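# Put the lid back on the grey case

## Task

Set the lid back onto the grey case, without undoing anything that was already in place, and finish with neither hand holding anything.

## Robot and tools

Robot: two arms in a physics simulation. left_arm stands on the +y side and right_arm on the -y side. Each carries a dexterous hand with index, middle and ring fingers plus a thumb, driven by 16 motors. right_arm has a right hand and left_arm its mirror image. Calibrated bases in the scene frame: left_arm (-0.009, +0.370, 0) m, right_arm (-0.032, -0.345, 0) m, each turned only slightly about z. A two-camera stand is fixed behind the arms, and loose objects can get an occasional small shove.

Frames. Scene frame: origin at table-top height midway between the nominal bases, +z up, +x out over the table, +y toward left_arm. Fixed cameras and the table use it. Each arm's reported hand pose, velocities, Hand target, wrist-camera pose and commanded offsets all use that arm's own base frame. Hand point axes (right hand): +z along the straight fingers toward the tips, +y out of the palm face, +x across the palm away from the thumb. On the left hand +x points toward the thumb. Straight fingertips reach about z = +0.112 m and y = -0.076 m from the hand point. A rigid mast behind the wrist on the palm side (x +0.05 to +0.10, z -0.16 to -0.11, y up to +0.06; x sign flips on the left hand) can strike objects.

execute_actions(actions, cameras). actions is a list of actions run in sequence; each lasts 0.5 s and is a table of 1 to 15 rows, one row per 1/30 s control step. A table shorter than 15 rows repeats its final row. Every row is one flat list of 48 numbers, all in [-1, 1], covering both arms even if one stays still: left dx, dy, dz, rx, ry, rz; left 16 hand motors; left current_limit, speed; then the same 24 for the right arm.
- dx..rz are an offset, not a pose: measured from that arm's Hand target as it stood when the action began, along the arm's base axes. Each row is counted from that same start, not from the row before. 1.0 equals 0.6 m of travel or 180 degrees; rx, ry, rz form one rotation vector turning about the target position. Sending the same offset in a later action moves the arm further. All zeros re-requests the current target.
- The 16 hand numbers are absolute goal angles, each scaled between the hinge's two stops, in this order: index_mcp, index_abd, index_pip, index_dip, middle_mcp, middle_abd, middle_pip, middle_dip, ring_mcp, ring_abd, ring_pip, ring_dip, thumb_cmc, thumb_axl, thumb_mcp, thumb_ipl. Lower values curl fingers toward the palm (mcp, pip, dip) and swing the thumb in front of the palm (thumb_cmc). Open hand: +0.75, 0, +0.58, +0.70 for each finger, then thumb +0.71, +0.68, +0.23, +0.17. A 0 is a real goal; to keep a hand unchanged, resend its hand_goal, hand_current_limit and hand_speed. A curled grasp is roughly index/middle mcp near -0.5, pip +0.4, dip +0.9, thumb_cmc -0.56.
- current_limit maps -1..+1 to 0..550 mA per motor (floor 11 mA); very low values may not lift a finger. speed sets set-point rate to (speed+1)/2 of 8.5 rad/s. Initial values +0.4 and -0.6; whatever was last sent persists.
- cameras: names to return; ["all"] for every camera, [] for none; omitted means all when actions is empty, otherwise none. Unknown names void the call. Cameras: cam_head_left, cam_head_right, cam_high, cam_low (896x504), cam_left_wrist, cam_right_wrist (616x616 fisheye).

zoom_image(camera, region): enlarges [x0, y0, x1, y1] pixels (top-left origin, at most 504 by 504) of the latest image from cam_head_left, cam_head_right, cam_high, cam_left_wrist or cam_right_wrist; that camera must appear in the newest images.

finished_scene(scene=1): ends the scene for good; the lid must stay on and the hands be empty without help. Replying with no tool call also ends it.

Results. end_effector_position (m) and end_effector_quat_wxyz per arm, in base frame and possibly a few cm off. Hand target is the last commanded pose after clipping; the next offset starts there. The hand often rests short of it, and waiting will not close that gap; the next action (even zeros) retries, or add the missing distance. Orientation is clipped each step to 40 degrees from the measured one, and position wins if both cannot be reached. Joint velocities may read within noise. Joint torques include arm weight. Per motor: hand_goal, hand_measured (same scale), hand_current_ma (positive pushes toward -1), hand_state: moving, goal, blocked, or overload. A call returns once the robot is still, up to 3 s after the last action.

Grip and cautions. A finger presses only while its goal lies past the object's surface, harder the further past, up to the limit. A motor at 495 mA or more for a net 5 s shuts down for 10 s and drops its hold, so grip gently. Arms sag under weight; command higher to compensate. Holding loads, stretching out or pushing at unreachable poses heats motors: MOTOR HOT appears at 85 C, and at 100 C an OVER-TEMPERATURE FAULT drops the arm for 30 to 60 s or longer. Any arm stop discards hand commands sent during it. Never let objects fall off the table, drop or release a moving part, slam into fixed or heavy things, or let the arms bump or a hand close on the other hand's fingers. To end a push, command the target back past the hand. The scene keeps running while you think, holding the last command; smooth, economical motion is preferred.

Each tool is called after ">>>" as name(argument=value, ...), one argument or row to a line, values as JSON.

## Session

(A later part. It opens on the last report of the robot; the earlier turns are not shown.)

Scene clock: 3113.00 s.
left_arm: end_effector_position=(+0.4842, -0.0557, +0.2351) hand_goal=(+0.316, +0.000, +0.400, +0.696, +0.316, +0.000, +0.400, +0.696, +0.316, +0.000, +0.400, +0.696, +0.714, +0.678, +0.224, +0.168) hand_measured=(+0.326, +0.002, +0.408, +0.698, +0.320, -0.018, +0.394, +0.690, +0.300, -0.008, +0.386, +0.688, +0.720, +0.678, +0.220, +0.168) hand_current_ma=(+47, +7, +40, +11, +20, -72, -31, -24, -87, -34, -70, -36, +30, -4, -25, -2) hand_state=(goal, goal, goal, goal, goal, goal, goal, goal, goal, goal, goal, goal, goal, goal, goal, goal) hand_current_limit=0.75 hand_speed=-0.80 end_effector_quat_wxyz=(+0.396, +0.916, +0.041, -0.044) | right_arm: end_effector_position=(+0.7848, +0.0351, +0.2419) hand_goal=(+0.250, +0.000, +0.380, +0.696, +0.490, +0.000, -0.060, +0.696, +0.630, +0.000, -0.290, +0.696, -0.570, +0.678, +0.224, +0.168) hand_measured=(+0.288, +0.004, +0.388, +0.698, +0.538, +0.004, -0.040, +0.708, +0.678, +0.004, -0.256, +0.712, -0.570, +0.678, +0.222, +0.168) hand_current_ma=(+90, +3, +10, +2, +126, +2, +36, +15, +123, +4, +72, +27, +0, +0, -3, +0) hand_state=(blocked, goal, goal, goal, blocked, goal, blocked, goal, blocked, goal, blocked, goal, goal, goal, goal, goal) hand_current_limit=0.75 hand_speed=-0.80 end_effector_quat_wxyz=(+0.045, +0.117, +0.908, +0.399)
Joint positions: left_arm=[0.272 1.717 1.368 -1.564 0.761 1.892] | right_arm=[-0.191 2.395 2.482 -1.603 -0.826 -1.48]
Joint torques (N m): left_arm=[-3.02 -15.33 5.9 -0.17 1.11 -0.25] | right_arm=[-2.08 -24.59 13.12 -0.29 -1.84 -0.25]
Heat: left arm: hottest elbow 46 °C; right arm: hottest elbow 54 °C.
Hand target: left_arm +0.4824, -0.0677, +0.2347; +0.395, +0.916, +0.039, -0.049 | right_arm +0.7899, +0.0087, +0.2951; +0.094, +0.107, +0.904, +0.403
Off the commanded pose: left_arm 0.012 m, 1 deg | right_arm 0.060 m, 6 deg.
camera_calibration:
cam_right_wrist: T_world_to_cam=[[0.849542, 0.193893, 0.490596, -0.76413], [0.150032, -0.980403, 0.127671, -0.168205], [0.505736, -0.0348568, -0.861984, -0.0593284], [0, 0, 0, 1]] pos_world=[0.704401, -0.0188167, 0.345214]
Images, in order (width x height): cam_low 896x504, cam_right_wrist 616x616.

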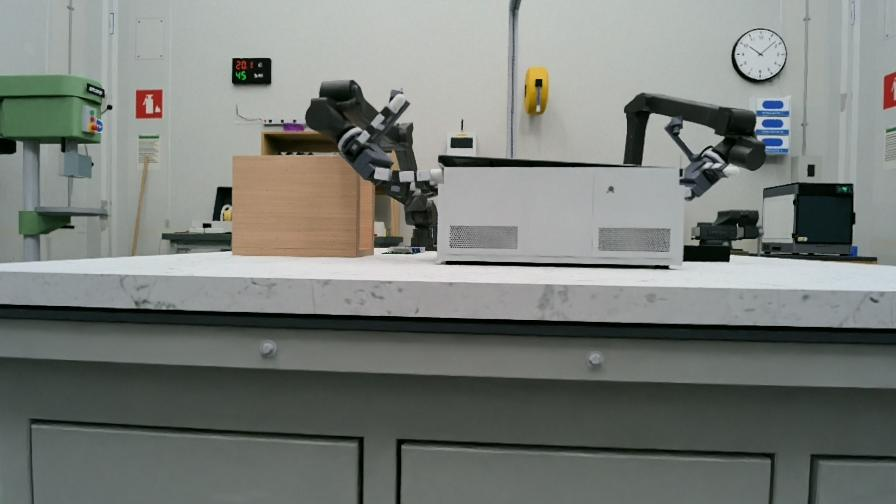

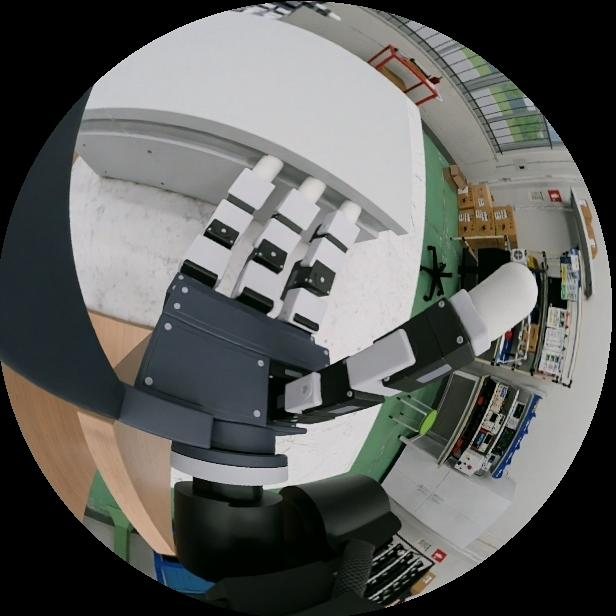

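>>> execute_actions(
  actions=[
    [[0,0,0,0,0,0, 0.315,0,0.4,0.6957, 0.315,0,0.4,0.6957, 0.315,0,0.4,0.6957, 0.714,0.678,0.2247,0.1676, 0.75,-0.8, 0.0,0,-0.02,0,0,0, 0.25,0,0.38,0.6957, 0.49,0,-0.06,0.6957, 0.63,0,-0.29,0.6957, -0.571,0.678,0.2247,0.1676, 0.75,-0.8]],
  ],
  cameras=["cam_low", "cam_right_wrist"],
)

>>> zoom_image(
  camera="cam_low",
  region=[400, 130, 490, 190],
)

>>> zoom_image(
  camera="cam_right_wrist",
  region=[70, 90, 420, 270],
)

Scene clock: 3128.17 s.
left_arm: end_effector_position=(+0.4842, -0.0557, +0.2351) hand_goal=(+0.316, +0.000, +0.400, +0.696, +0.316, +0.000, +0.400, +0.696, +0.316, +0.000, +0.400, +0.696, +0.714, +0.678, +0.224, +0.168) hand_measured=(+0.326, +0.002, +0.408, +0.698, +0.320, -0.018, +0.394, +0.690, +0.300, -0.008, +0.386, +0.688, +0.720, +0.678, +0.220, +0.168) hand_current_ma=(+47, +7, +40, +11, +20, -72, -31, -24, -87, -34, -70, -36, +30, -4, -25, -2) hand_state=(goal, goal, goal, goal, goal, goal, goal, goal, goal, goal, goal, goal, goal, goal, goal, goal) hand_current_limit=0.75 hand_speed=-0.80 end_effector_quat_wxyz=(+0.396, +0.916, +0.041, -0.044) | right_arm: end_effector_position=(+0.7847, +0.0349, +0.2420) hand_goal=(+0.250, +0.000, +0.380, +0.696, +0.490, +0.000, -0.060, +0.696, +0.630, +0.000, -0.290, +0.696, -0.570, +0.678, +0.224, +0.168) hand_measured=(+0.288, +0.004, +0.388, +0.698, +0.538, +0.004, -0.040, +0.708, +0.678, +0.004, -0.256, +0.712, -0.570, +0.678, +0.222, +0.168) hand_current_ma=(+90, +3, +11, +2, +126, +2, +36, +16, +123, +4, +72, +27, +0, +0, -3, +0) hand_state=(blocked, goal, goal, goal, blocked, goal, blocked, goal, blocked, goal, blocked, goal, goal, goal, goal, goal) hand_current_limit=0.75 hand_speed=-0.80 end_effector_quat_wxyz=(+0.046, +0.116, +0.908, +0.399)
Joint positions: left_arm=[0.272 1.717 1.368 -1.564 0.761 1.892] | right_arm=[-0.191 2.395 2.482 -1.601 -0.826 -1.483]
Joint torques (N m): left_arm=[-2.96 -15.27 5.9 -0.17 1.11 -0.26] | right_arm=[-2.37 -24.59 10.77 0.81 -1.82 -0.24]
Heat: left arm: hottest elbow 46 °C; right arm: hottest elbow 55 °C.
Hand target: left_arm +0.4824, -0.0677, +0.2347; +0.395, +0.916, +0.039, -0.049 | right_arm +0.7899, +0.0085, +0.2831; +0.094, +0.108, +0.904, +0.403
Off the commanded pose: left_arm 0.012 m, 1 deg | right_arm 0.049 m, 6 deg.
camera_calibration:
cam_right_wrist: T_world_to_cam=[[0.847768, 0.195442, 0.493044, -0.763363], [0.151033, -0.9801, 0.128815, -0.169538], [0.508408, -0.0347393, -0.860415, -0.0618343], [0, 0, 0, 1]] pos_world=[0.704198, -0.0191191, 0.345007]
Images, in order (width x height): cam_low 896x504, cam_right_wrist 616x616.

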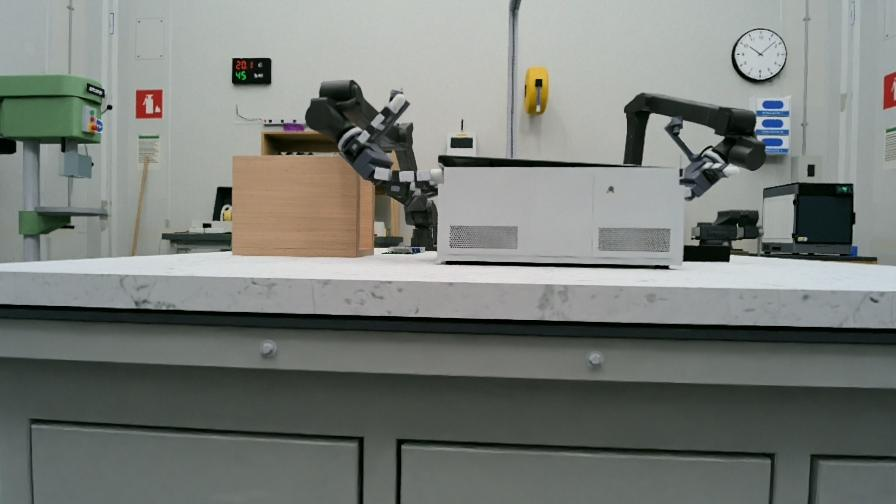

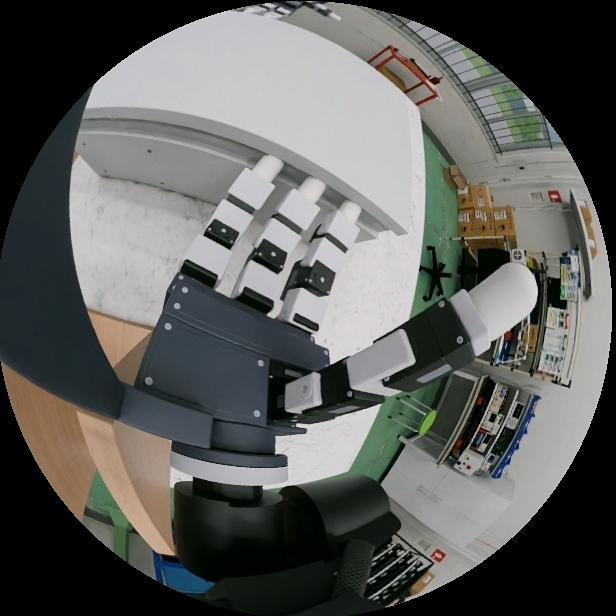

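Scaled by 5.600.

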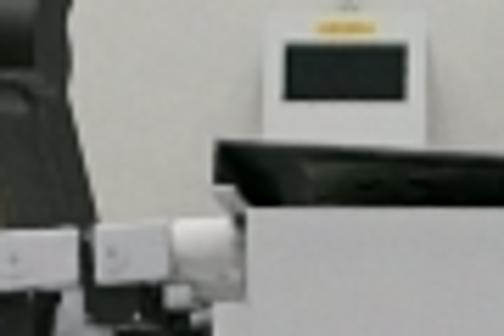

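Scaled by 1.440 from the camera's 616x616 image, which has a finer 880x880 frame.

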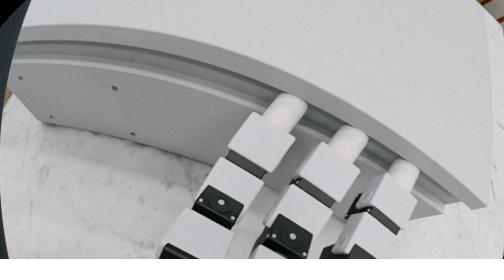

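>>> execute_actions(
  actions=[
    [[0,0,0,0,0,0, 0.315,0,0.4,0.6957, 0.315,0,0.4,0.6957, 0.315,0,0.4,0.6957, 0.714,0.678,0.2247,0.1676, 0.75,-0.8, 0.0,0,-0.008,0,0,0, 0.30,0,0.38,0.6957, 0.54,0,-0.06,0.6957, 0.68,0,-0.27,0.6957, -0.571,0.678,0.2247,0.1676, 0.75,-0.8]],
  ],
  cameras=["cam_low", "cam_right_wrist"],
)

>>> zoom_image(
  camera="cam_low",
  region=[400, 130, 490, 190],
)

>>> zoom_image(
  camera="cam_right_wrist",
  region=[70, 90, 420, 270],
)

Scene clock: 3135.13 s.
left_arm: end_effector_position=(+0.4842, -0.0559, +0.2352) hand_goal=(+0.316, +0.000, +0.400, +0.696, +0.316, +0.000, +0.400, +0.696, +0.316, +0.000, +0.400, +0.696, +0.714, +0.678, +0.224, +0.168) hand_measured=(+0.326, +0.002, +0.408, +0.698, +0.320, -0.018, +0.394, +0.690, +0.298, -0.008, +0.386, +0.688, +0.720, +0.678, +0.220, +0.168) hand_current_ma=(+47, +7, +40, +11, +18, -72, -31, -24, -89, -34, -71, -37, +30, -4, -25, -2) hand_state=(goal, goal, goal, goal, goal, goal, goal, goal, goal, goal, goal, goal, goal, goal, goal, goal) hand_current_limit=0.75 hand_speed=-0.80 end_effector_quat_wxyz=(+0.396, +0.916, +0.040, -0.044) | right_arm: end_effector_position=(+0.7852, +0.0343, +0.2419) hand_goal=(+0.300, +0.000, +0.380, +0.696, +0.540, +0.000, -0.060, +0.696, +0.680, +0.000, -0.270, +0.696, -0.570, +0.678, +0.224, +0.168) hand_measured=(+0.328, +0.002, +0.392, +0.700, +0.576, +0.000, -0.036, +0.710, +0.714, +0.002, -0.246, +0.712, -0.570, +0.678, +0.222, +0.168) hand_current_ma=(+57, +1, +17, +5, +85, +0, +44, +19, +76, +1, +42, +27, +0, +0, -3, +0) hand_state=(blocked, goal, goal, goal, blocked, goal, blocked, goal, blocked, goal, blocked, goal, goal, goal, goal, goal) hand_current_limit=0.75 hand_speed=-0.80 end_effector_quat_wxyz=(+0.051, +0.112, +0.909, +0.398)
Joint positions: left_arm=[0.272 1.717 1.368 -1.564 0.761 1.892] | right_arm=[-0.192 2.395 2.482 -1.595 -0.824 -1.489]
Joint torques (N m): left_arm=[-2.96 -15.33 5.91 -0.16 1.1 -0.25] | right_arm=[-2.2 -24.35 10 0.98 -1.86 -0.19]
Heat: left arm: hottest elbow 46 °C; right arm: hottest elbow 54 °C.
Hand target: left_arm +0.4824, -0.0677, +0.2347; +0.395, +0.916, +0.039, -0.049 | right_arm +0.7899, +0.0087, +0.2782; +0.094, +0.108, +0.904, +0.403
Off the commanded pose: left_arm 0.012 m, 1 deg | right_arm 0.045 m, 5 deg.
camera_calibration:
cam_right_wrist: T_world_to_cam=[[0.841884, 0.199888, 0.501275, -0.761061], [0.15284, -0.979157, 0.133756, -0.172913], [0.517563, -0.0359917, -0.854888, -0.0705884], [0, 0, 0, 1]] pos_world=[0.703687, -0.0197229, 0.344284]
Images, in order (width x height): cam_low 896x504, cam_right_wrist 616x616.

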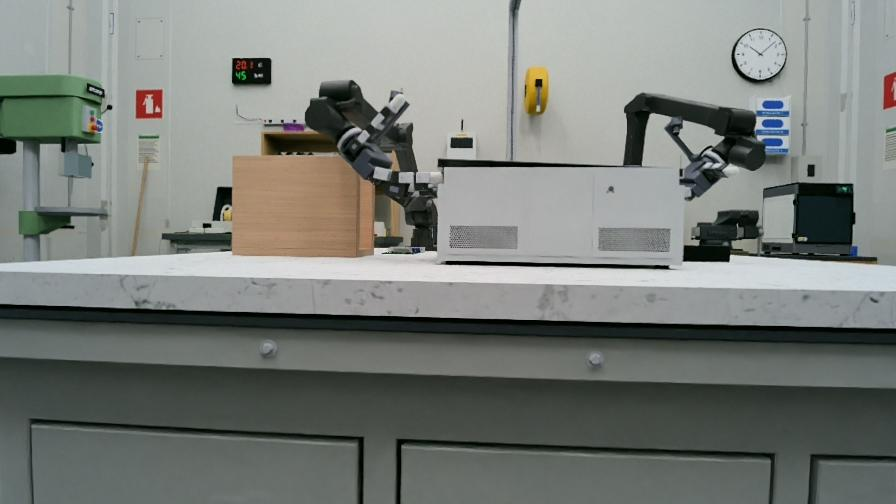

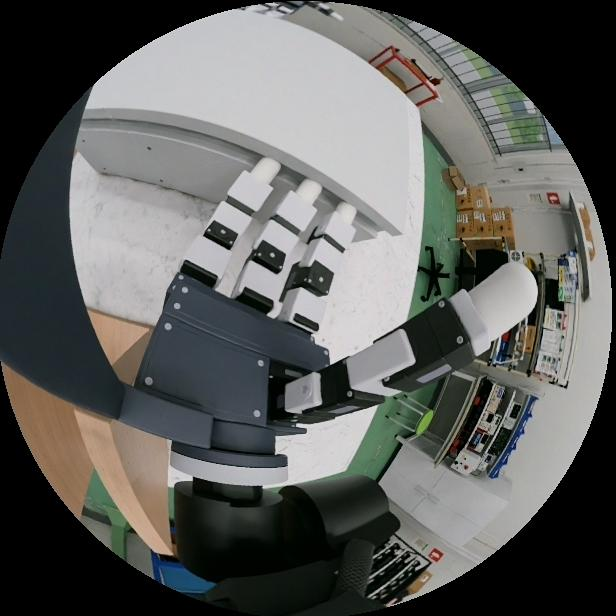

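Scaled by 5.600.

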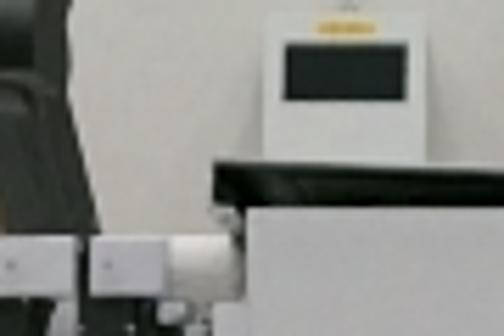

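Scaled by 1.440 from the camera's 616x616 image, which has a finer 880x880 frame.

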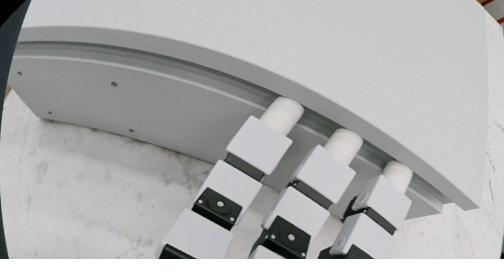

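>>> execute_actions(
  actions=[
    [[0,0,0,0,0,0, 0.315,0,0.4,0.6957, 0.315,0,0.4,0.6957, 0.315,0,0.4,0.6957, 0.714,0.678,0.2247,0.1676, 0.75,-0.8, 0.0,0,-0.004,0,0,0, 0.36,0,0.38,0.6957, 0.60,0,-0.06,0.6957, 0.74,0,-0.27,0.6957, -0.571,0.678,0.2247,0.1676, 0.75,-0.8]],
  ],
  cameras=["cam_low", "cam_right_wrist"],
)

>>> zoom_image(
  camera="cam_low",
  region=[400, 130, 490, 190],
)

>>> zoom_image(
  camera="cam_right_wrist",
  region=[70, 90, 420, 270],
)

Scene clock: 3142.57 s.
left_arm: end_effector_position=(+0.4843, -0.0561, +0.2352) hand_goal=(+0.316, +0.000, +0.400, +0.696, +0.316, +0.000, +0.400, +0.696, +0.316, +0.000, +0.400, +0.696, +0.714, +0.678, +0.224, +0.168) hand_measured=(+0.326, +0.002, +0.408, +0.698, +0.318, -0.018, +0.394, +0.690, +0.298, -0.008, +0.386, +0.688, +0.720, +0.678, +0.220, +0.168) hand_current_ma=(+47, +7, +40, +11, +12, -72, -31, -24, -92, -34, -71, -38, +30, -4, -25, -2) hand_state=(goal, goal, goal, goal, goal, goal, goal, goal, goal, goal, goal, goal, goal, goal, goal, goal) hand_current_limit=0.75 hand_speed=-0.80 end_effector_quat_wxyz=(+0.396, +0.916, +0.041, -0.045) | right_arm: end_effector_position=(+0.7866, +0.0126, +0.2458) hand_goal=(+0.360, +0.000, +0.380, +0.696, +0.600, +0.000, -0.060, +0.696, +0.740, +0.000, -0.270, +0.696, -0.570, +0.678, +0.224, +0.168) hand_measured=(+0.380, +0.000, +0.388, +0.700, +0.616, +0.000, -0.054, +0.700, +0.756, +0.002, -0.262, +0.700, -0.570, +0.678, +0.222, +0.168) hand_current_ma=(+38, +0, +8, +3, +28, +0, +8, +3, +29, +1, +9, +3, +0, +0, -3, +0) hand_state=(blocked, goal, goal, goal, goal, goal, goal, goal, goal, goal, goal, goal, goal, goal, goal, goal) hand_current_limit=0.75 hand_speed=-0.80 end_effector_quat_wxyz=(+0.062, +0.122, +0.904, +0.405)
Joint positions: left_arm=[0.271 1.717 1.368 -1.564 0.761 1.891] | right_arm=[-0.22 2.395 2.482 -1.586 -0.841 -1.491]
Joint torques (N m): left_arm=[-2.96 -15.27 5.9 -0.17 1.08 -0.25] | right_arm=[0.09 -23.59 9.99 0.83 -1.22 -0.15]
Heat: left arm: hottest elbow 46 °C; right arm: hottest elbow 54 °C.
Hand target: left_arm +0.4824, -0.0675, +0.2346; +0.395, +0.916, +0.039, -0.049 | right_arm +0.7899, +0.0087, +0.2760; +0.094, +0.107, +0.904, +0.403
Off the commanded pose: left_arm 0.012 m, 1 deg | right_arm 0.030 m, 4 deg.
camera_calibration:
cam_right_wrist: T_world_to_cam=[[0.839394, 0.171158, 0.515872, -0.761257], [0.125522, -0.984511, 0.122404, -0.170499], [0.528832, -0.037992, -0.847876, -0.0794005], [0, 0, 0, 1]] pos_world=[0.702385, -0.0405799, 0.346259]
Images, in order (width x height): cam_low 896x504, cam_right_wrist 616x616.

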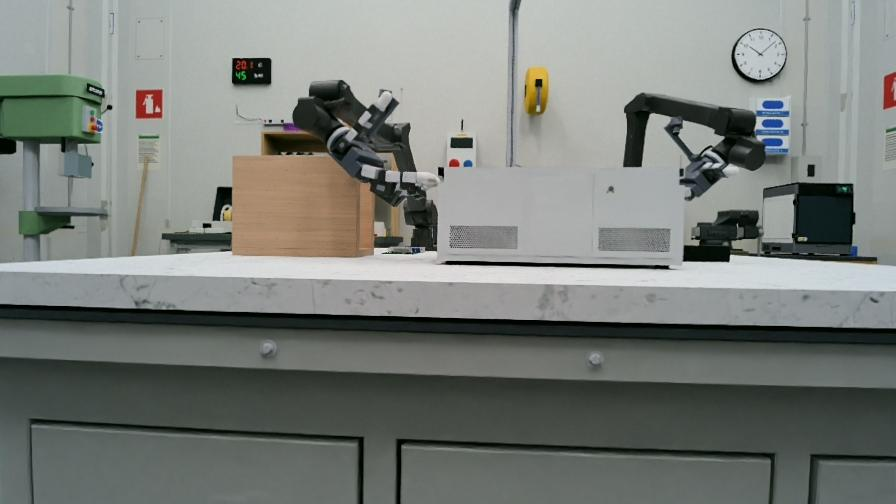

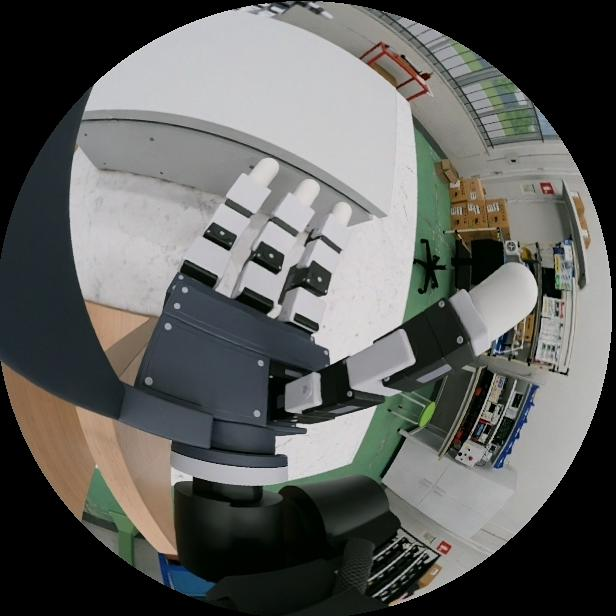

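Scaled by 5.600.

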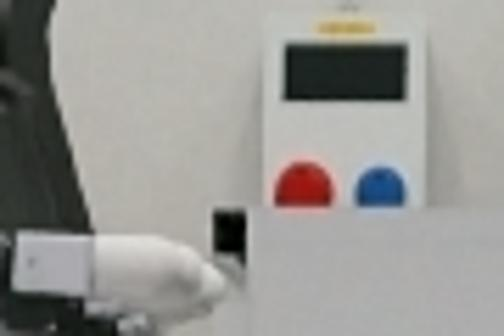

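Scaled by 1.440 from the camera's 616x616 image, which has a finer 880x880 frame.

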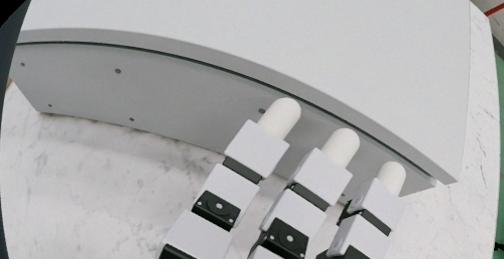

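>>> execute_actions(
  actions=[
    [[0,0.05,0,0,0,0, 0.315,0,0.4,0.6957, 0.315,0,0.4,0.6957, 0.315,0,0.4,0.6957, 0.714,0.678,0.2247,0.1676, 0.75,-0.8, -0.02,-0.04,0,0,0,0, 0.36,0,0.38,0.6957, 0.60,0,-0.06,0.6957, 0.74,0,-0.27,0.6957, -0.571,0.678,0.2247,0.1676, 0.75,-0.8]],
    [[0,0.05,0,0,0,0, 0.315,0,0.4,0.6957, 0.315,0,0.4,0.6957, 0.315,0,0.4,0.6957, 0.714,0.678,0.2247,0.1676, 0.75,-0.8, -0.02,-0.04,0.02,0,0,0, 0.36,0,0.38,0.6957, 0.60,0,-0.06,0.6957, 0.74,0,-0.27,0.6957, -0.571,0.678,0.2247,0.1676, 0.75,-0.8]],
  ],
  cameras=["all"],
)

Scene clock: 3151.70 s.
left_arm: end_effector_position=(+0.4704, -0.0107, +0.2216) hand_goal=(+0.316, +0.000, +0.400, +0.696, +0.316, +0.000, +0.400, +0.696, +0.316, +0.000, +0.400, +0.696, +0.714, +0.678, +0.224, +0.168) hand_measured=(+0.326, +0.002, +0.408, +0.698, +0.324, -0.002, +0.400, +0.694, +0.324, +0.000, +0.400, +0.694, +0.720, +0.678, +0.220, +0.168) hand_current_ma=(+47, +7, +40, +11, +40, -10, -1, -12, +38, -3, -1, -12, +30, -4, -25, -2) hand_state=(goal, goal, goal, goal, goal, goal, goal, goal, goal, goal, goal, goal, goal, goal, goal, goal) hand_current_limit=0.75 hand_speed=-0.80 end_effector_quat_wxyz=(+0.400, +0.912, +0.055, -0.066) | right_arm: end_effector_position=(+0.7690, -0.0352, +0.2478) hand_goal=(+0.360, +0.000, +0.380, +0.696, +0.600, +0.000, -0.060, +0.696, +0.740, +0.000, -0.270, +0.696, -0.570, +0.678, +0.224, +0.168) hand_measured=(+0.380, +0.000, +0.388, +0.700, +0.616, +0.000, -0.054, +0.700, +0.756, +0.002, -0.262, +0.700, -0.570, +0.678, +0.222, +0.168) hand_current_ma=(+38, +0, +8, +3, +28, +0, +8, +3, +27, +1, +8, +3, +0, +0, -3, +0) hand_state=(blocked, goal, goal, goal, goal, goal, goal, goal, goal, goal, goal, goal, goal, goal, goal, goal) hand_current_limit=0.75 hand_speed=-0.80 end_effector_quat_wxyz=(+0.063, +0.123, +0.903, +0.407)
Joint positions: left_arm=[0.37 1.76 1.375 -1.652 0.721 1.998] | right_arm=[-0.29 2.393 2.482 -1.66 -0.849 -1.59]
Joint torques (N m): left_arm=[-1.96 -13.98 10.21 -1.5 0.89 0.17] | right_arm=[0.09 -25.17 10.19 -0.44 -1.19 -0.19]
Heat: left arm: hottest elbow 46 °C; right arm: hottest elbow 53 °C.
Hand target: left_arm +0.4824, -0.0075, +0.2347; +0.395, +0.916, +0.039, -0.049 | right_arm +0.7659, -0.0395, +0.2878; +0.094, +0.108, +0.904, +0.403
Off the commanded pose: left_arm 0.018 m, 3 deg | right_arm 0.041 m, 4 deg.
camera_calibration:
cam_left_wrist: T_world_to_cam=[[-0.846553, 0.407099, -0.342955, 0.4471], [0.431482, 0.902103, 0.00575321, -0.231485], [0.311723, -0.143108, -0.939334, 0.187943], [0, 0, 0, 1]] pos_world=[0.41979, 0.0537057, 0.331208]
cam_right_wrist: T_world_to_cam=[[0.838641, 0.165337, 0.518984, -0.73962], [0.121479, -0.985593, 0.117686, -0.21134], [0.530965, -0.035651, -0.846644, -0.072011], [0, 0, 0, 1]] pos_world=[0.684184, -0.0885763, 0.347755]

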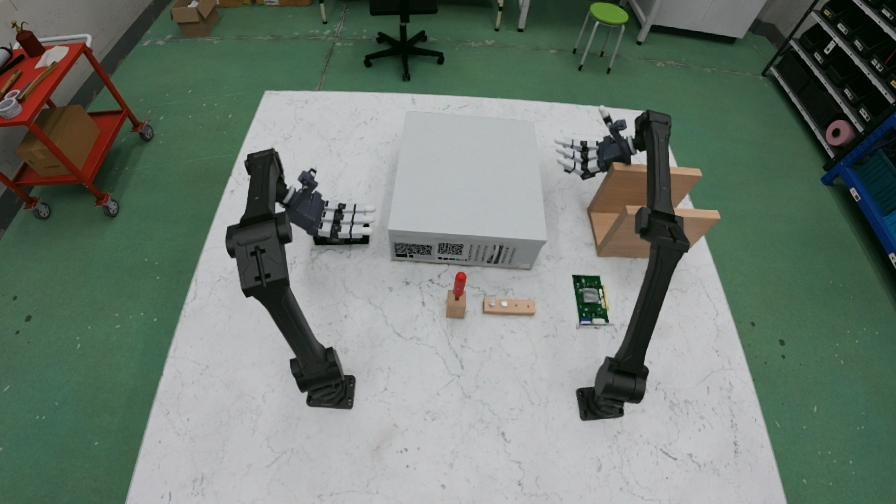

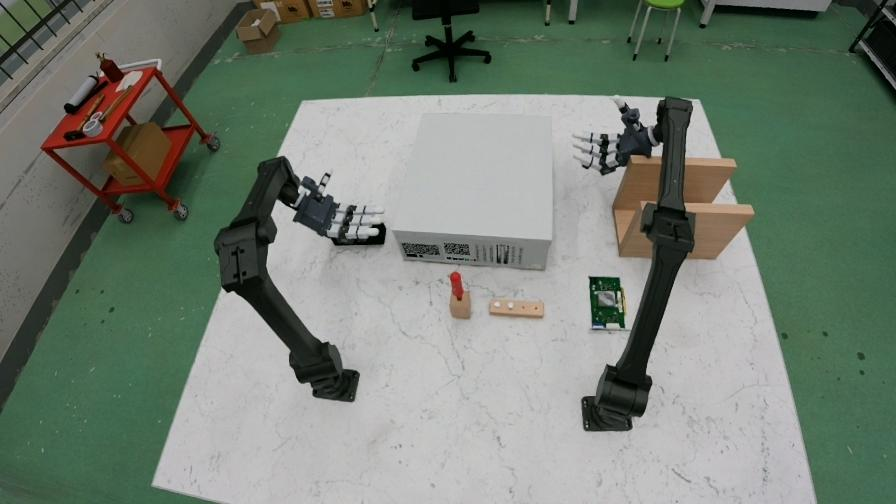

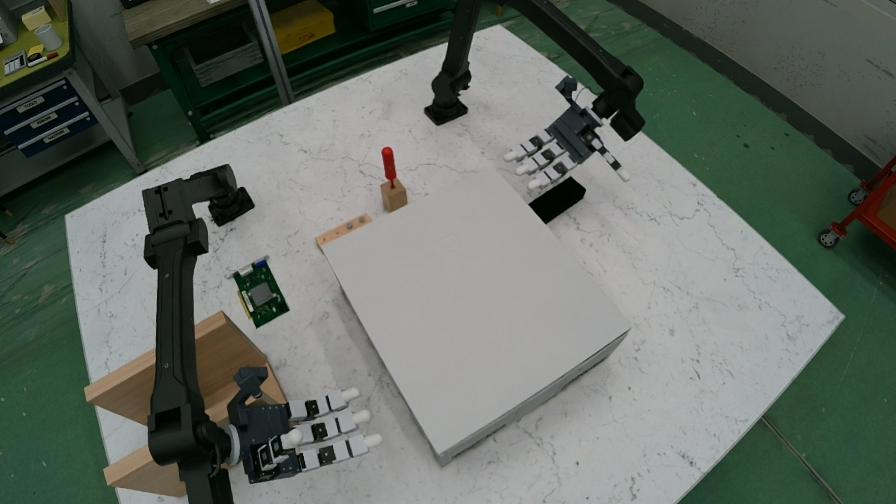

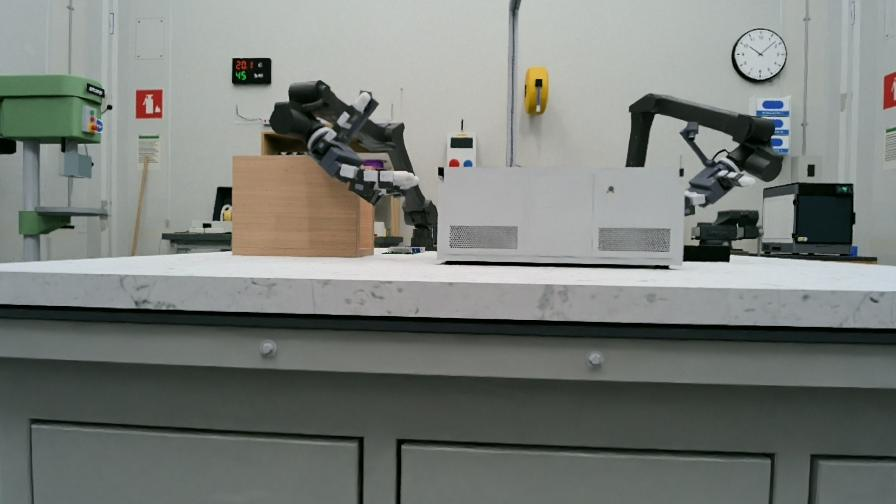

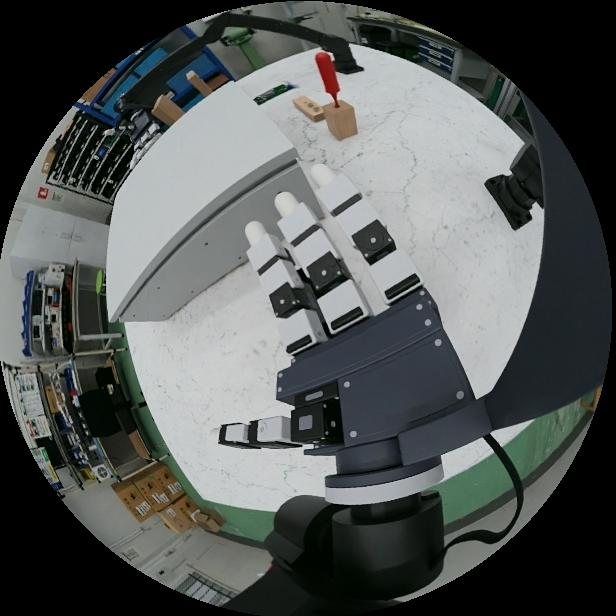

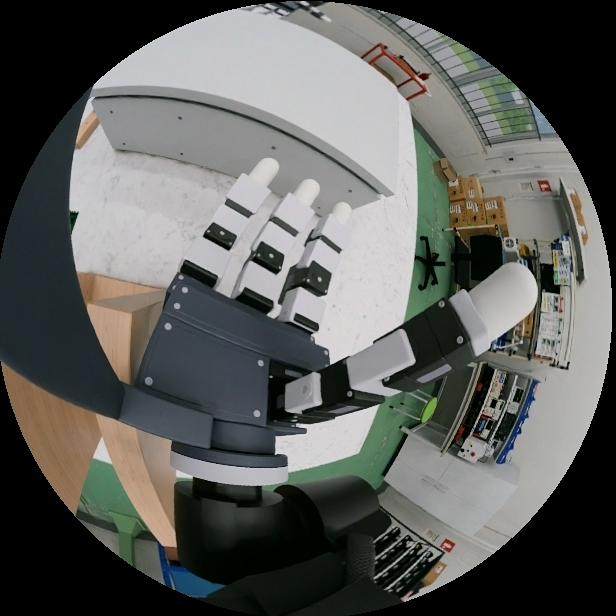

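Both sides down. Zoom in to assess alignment.

>>> zoom_image(
  camera="cam_head_left",
  region=[375, 100, 575, 280],
)

>>> zoom_image(
  camera="cam_head_right",
  region=[375, 100, 575, 280],
)

>>> zoom_image(
  camera="cam_high",
  region=[310, 150, 470, 330],
)

>>> zoom_image(
  camera="cam_high",
  region=[380, 300, 660, 480],
)

>>> zoom_image(
  camera="cam_low",
  region=[420, 150, 560, 210],
)

>>> zoom_image(
  camera="cam_low",
  region=[570, 150, 710, 210],
)

>>> zoom_image(
  camera="cam_right_wrist",
  region=[70, 60, 420, 230],
)

>>> zoom_image(
  camera="cam_left_wrist",
  region=[90, 100, 340, 340],
)

Scaled by 2.520.

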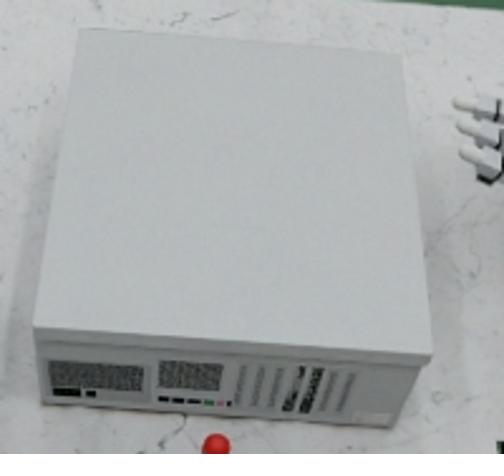

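Scaled by 2.520.

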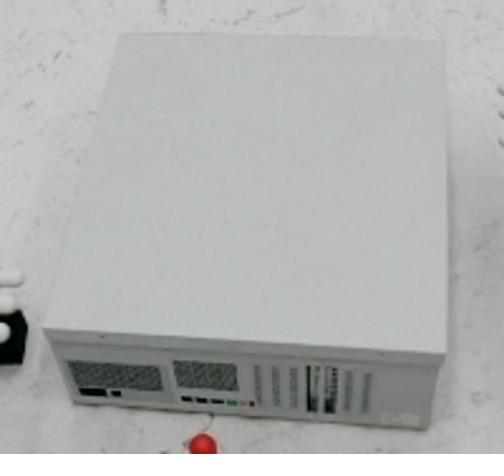

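Scaled by 2.800.

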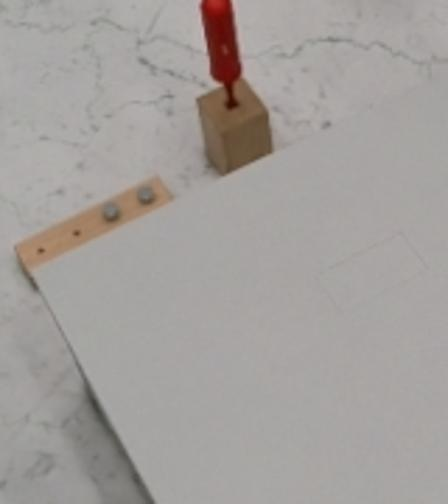

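Scaled by 1.800.

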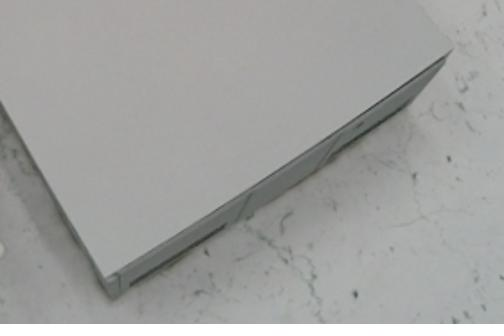

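Scaled by 3.600.

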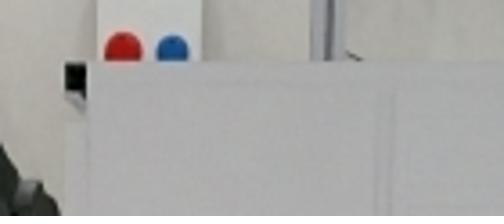

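Scaled by 3.600.

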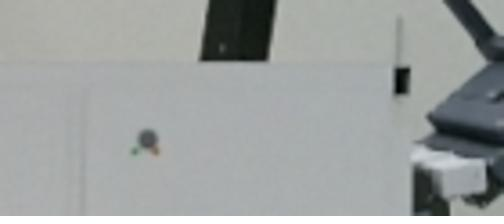

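Scaled by 1.440 from the camera's 616x616 image, which has a finer 880x880 frame.

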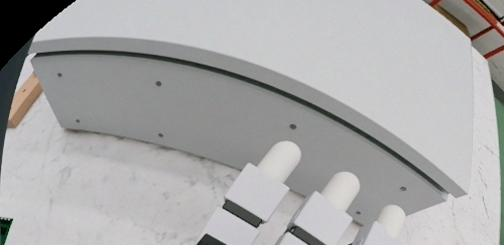

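Scaled by 2.016 from the camera's 616x616 image, which has a finer 880x880 frame.

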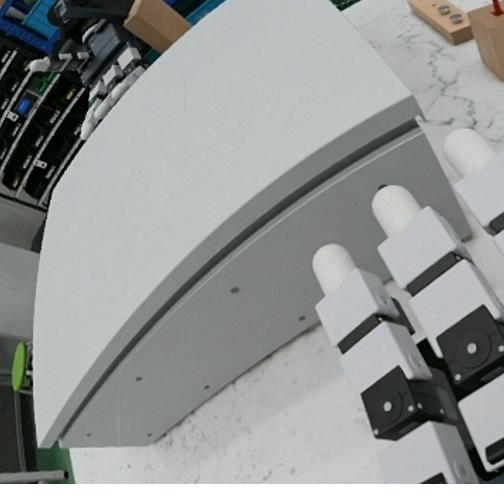

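>>> execute_actions(
  actions=[
    [[-0.068,0,0,0,0,0.021, 0.315,0,0.4,0.6957, 0.315,0,0.4,0.6957, 0.315,0,0.4,0.6957, 0.714,0.678,0.2247,0.1676, 0.75,-0.8, -0.08,0.0046,0.01,0,0,0.015, 0.36,0,0.38,0.6957, 0.60,0,-0.06,0.6957, 0.74,0,-0.27,0.6957, -0.571,0.678,0.2247,0.1676, 0.75,-0.8]],
    [[-0.068,0,0,0,0,0.021, 0.315,0,0.4,0.6957, 0.315,0,0.4,0.6957, 0.315,0,0.4,0.6957, 0.714,0.678,0.2247,0.1676, 0.75,-0.8, -0.08,0.0046,0,0,0,0.015, 0.36,0,0.38,0.6957, 0.60,0,-0.06,0.6957, 0.74,0,-0.27,0.6957, -0.571,0.678,0.2247,0.1676, 0.75,-0.8]],
    [[-0.068,0,0,0,0,0.021, 0.315,0,0.4,0.6957, 0.315,0,0.4,0.6957, 0.315,0,0.4,0.6957, 0.714,0.678,0.2247,0.1676, 0.75,-0.8, -0.08,0.0046,0,0,0,0.01, 0.36,0,0.38,0.6957, 0.60,0,-0.06,0.6957, 0.74,0,-0.27,0.6957, -0.571,0.678,0.2247,0.1676, 0.75,-0.8]],
    [[-0.068,0,0,0,0,0.021, 0.315,0,0.4,0.6957, 0.315,0,0.4,0.6957, 0.315,0,0.4,0.6957, 0.714,0.678,0.2247,0.1676, 0.75,-0.8, -0.08,0.0046,0,0,0,0, 0.36,0,0.38,0.6957, 0.60,0,-0.06,0.6957, 0.74,0,-0.27,0.6957, -0.571,0.678,0.2247,0.1676, 0.75,-0.8]],
  ],
  cameras=["cam_head_left", "cam_high", "cam_left_wrist"],
)

Scene clock: 3241.30 s.
left_arm: end_effector_position=(+0.3227, -0.0080, +0.2349) hand_goal=(+0.316, +0.000, +0.400, +0.696, +0.316, +0.000, +0.400, +0.696, +0.316, +0.000, +0.400, +0.696, +0.714, +0.678, +0.224, +0.168) hand_measured=(+0.326, +0.002, +0.408, +0.698, +0.324, -0.002, +0.400, +0.694, +0.324, +0.000, +0.400, +0.694, +0.720, +0.678, +0.220, +0.168) hand_current_ma=(+47, +7, +39, +11, +42, -5, +0, -12, +40, -3, +0, -12, +30, -4, -25, -2) hand_state=(goal, goal, goal, goal, goal, goal, goal, goal, goal, goal, goal, goal, goal, goal, goal, goal) hand_current_limit=0.75 hand_speed=-0.80 end_effector_quat_wxyz=(+0.397, +0.905, +0.153, +0.008) | right_arm: end_effector_position=(+0.5814, -0.0228, +0.2880) hand_goal=(+0.360, +0.000, +0.380, +0.696, +0.600, +0.000, -0.060, +0.696, +0.740, +0.000, -0.270, +0.696, -0.570, +0.678, +0.224, +0.168) hand_measured=(+0.374, +0.000, +0.386, +0.700, +0.612, +0.000, -0.056, +0.700, +0.752, +0.000, -0.264, +0.698, -0.570, +0.678, +0.222, +0.168) hand_current_ma=(+24, +0, +5, +3, +17, +0, +5, +3, +16, +0, +5, +2, +0, +0, -3, +0) hand_state=(goal, goal, goal, goal, goal, goal, goal, goal, goal, goal, goal, goal, goal, goal, goal, goal) hand_current_limit=0.75 hand_speed=-0.80 end_effector_quat_wxyz=(+0.064, +0.047, +0.908, +0.411)
Joint positions: left_arm=[0.574 1.281 0.88 -1.551 0.741 1.96] | right_arm=[-0.367 1.886 1.726 -1.593 -0.842 -1.917]
Joint torques (N m): left_arm=[-0.73 -7.71 6.02 -1.26 0.88 -0.05] | right_arm=[-0.44 -17.67 5.82 -0.51 -0.9 -0.11]
Heat: left arm: hottest elbow 50 °C; right arm: hottest shoulder 55 °C.
Hand target: left_arm +0.3193, -0.0076, +0.2347; +0.398, +0.903, +0.160, +0.003 | right_arm +0.5739, -0.0284, +0.2939; +0.068, +0.051, +0.909, +0.408
Off the commanded pose: left_arm 0.004 m, 1 deg | right_arm 0.011 m, 1 deg.
camera_calibration:
cam_left_wrist: T_world_to_cam=[[-0.89949, 0.205576, -0.385559, 0.350938], [0.205117, 0.9778, 0.0428256, -0.105264], [0.385804, -0.0405634, -0.921689, 0.219696], [0, 0, 0, 1]] pos_world=[0.252497, 0.0396943, 0.342307]
Images, in order (width x height): cam_head_left 896x504, cam_high 896x504, cam_left_wrist 616x616.

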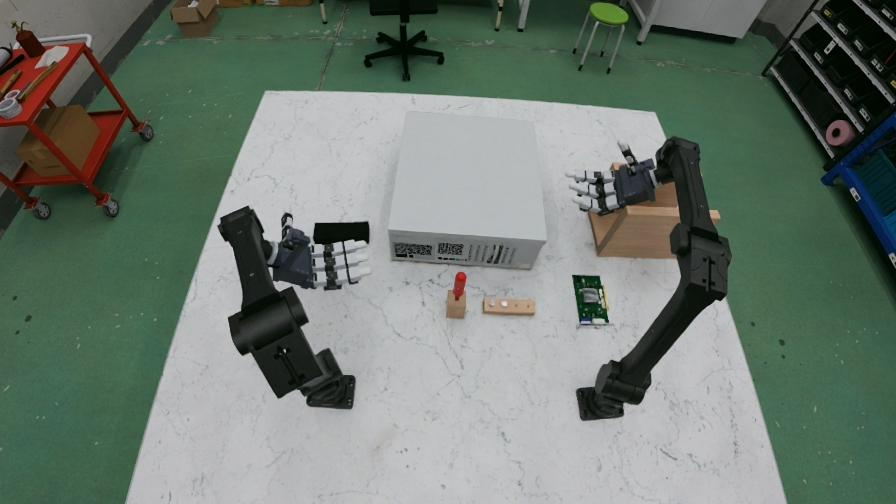

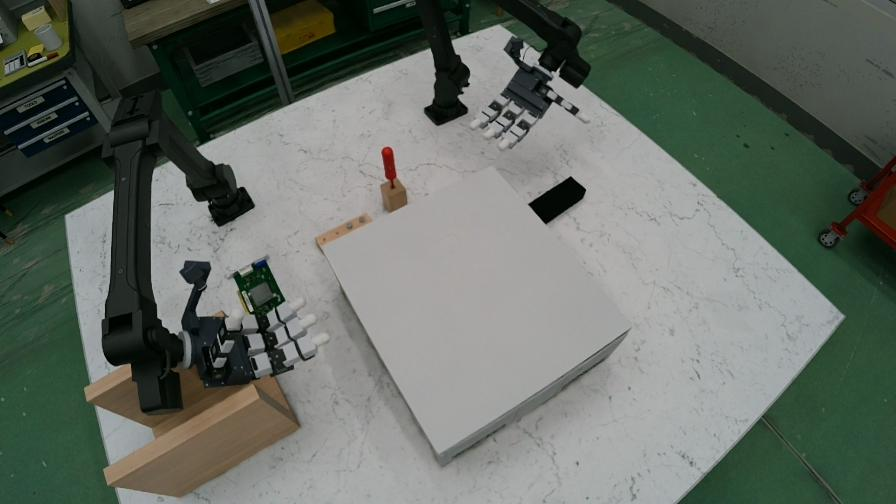

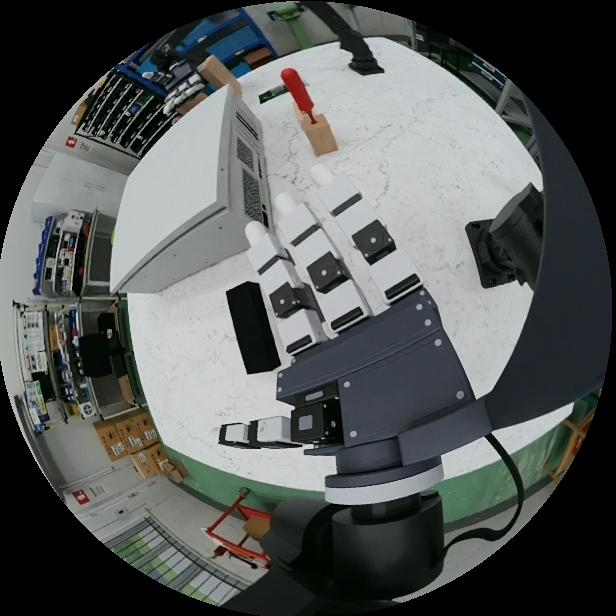

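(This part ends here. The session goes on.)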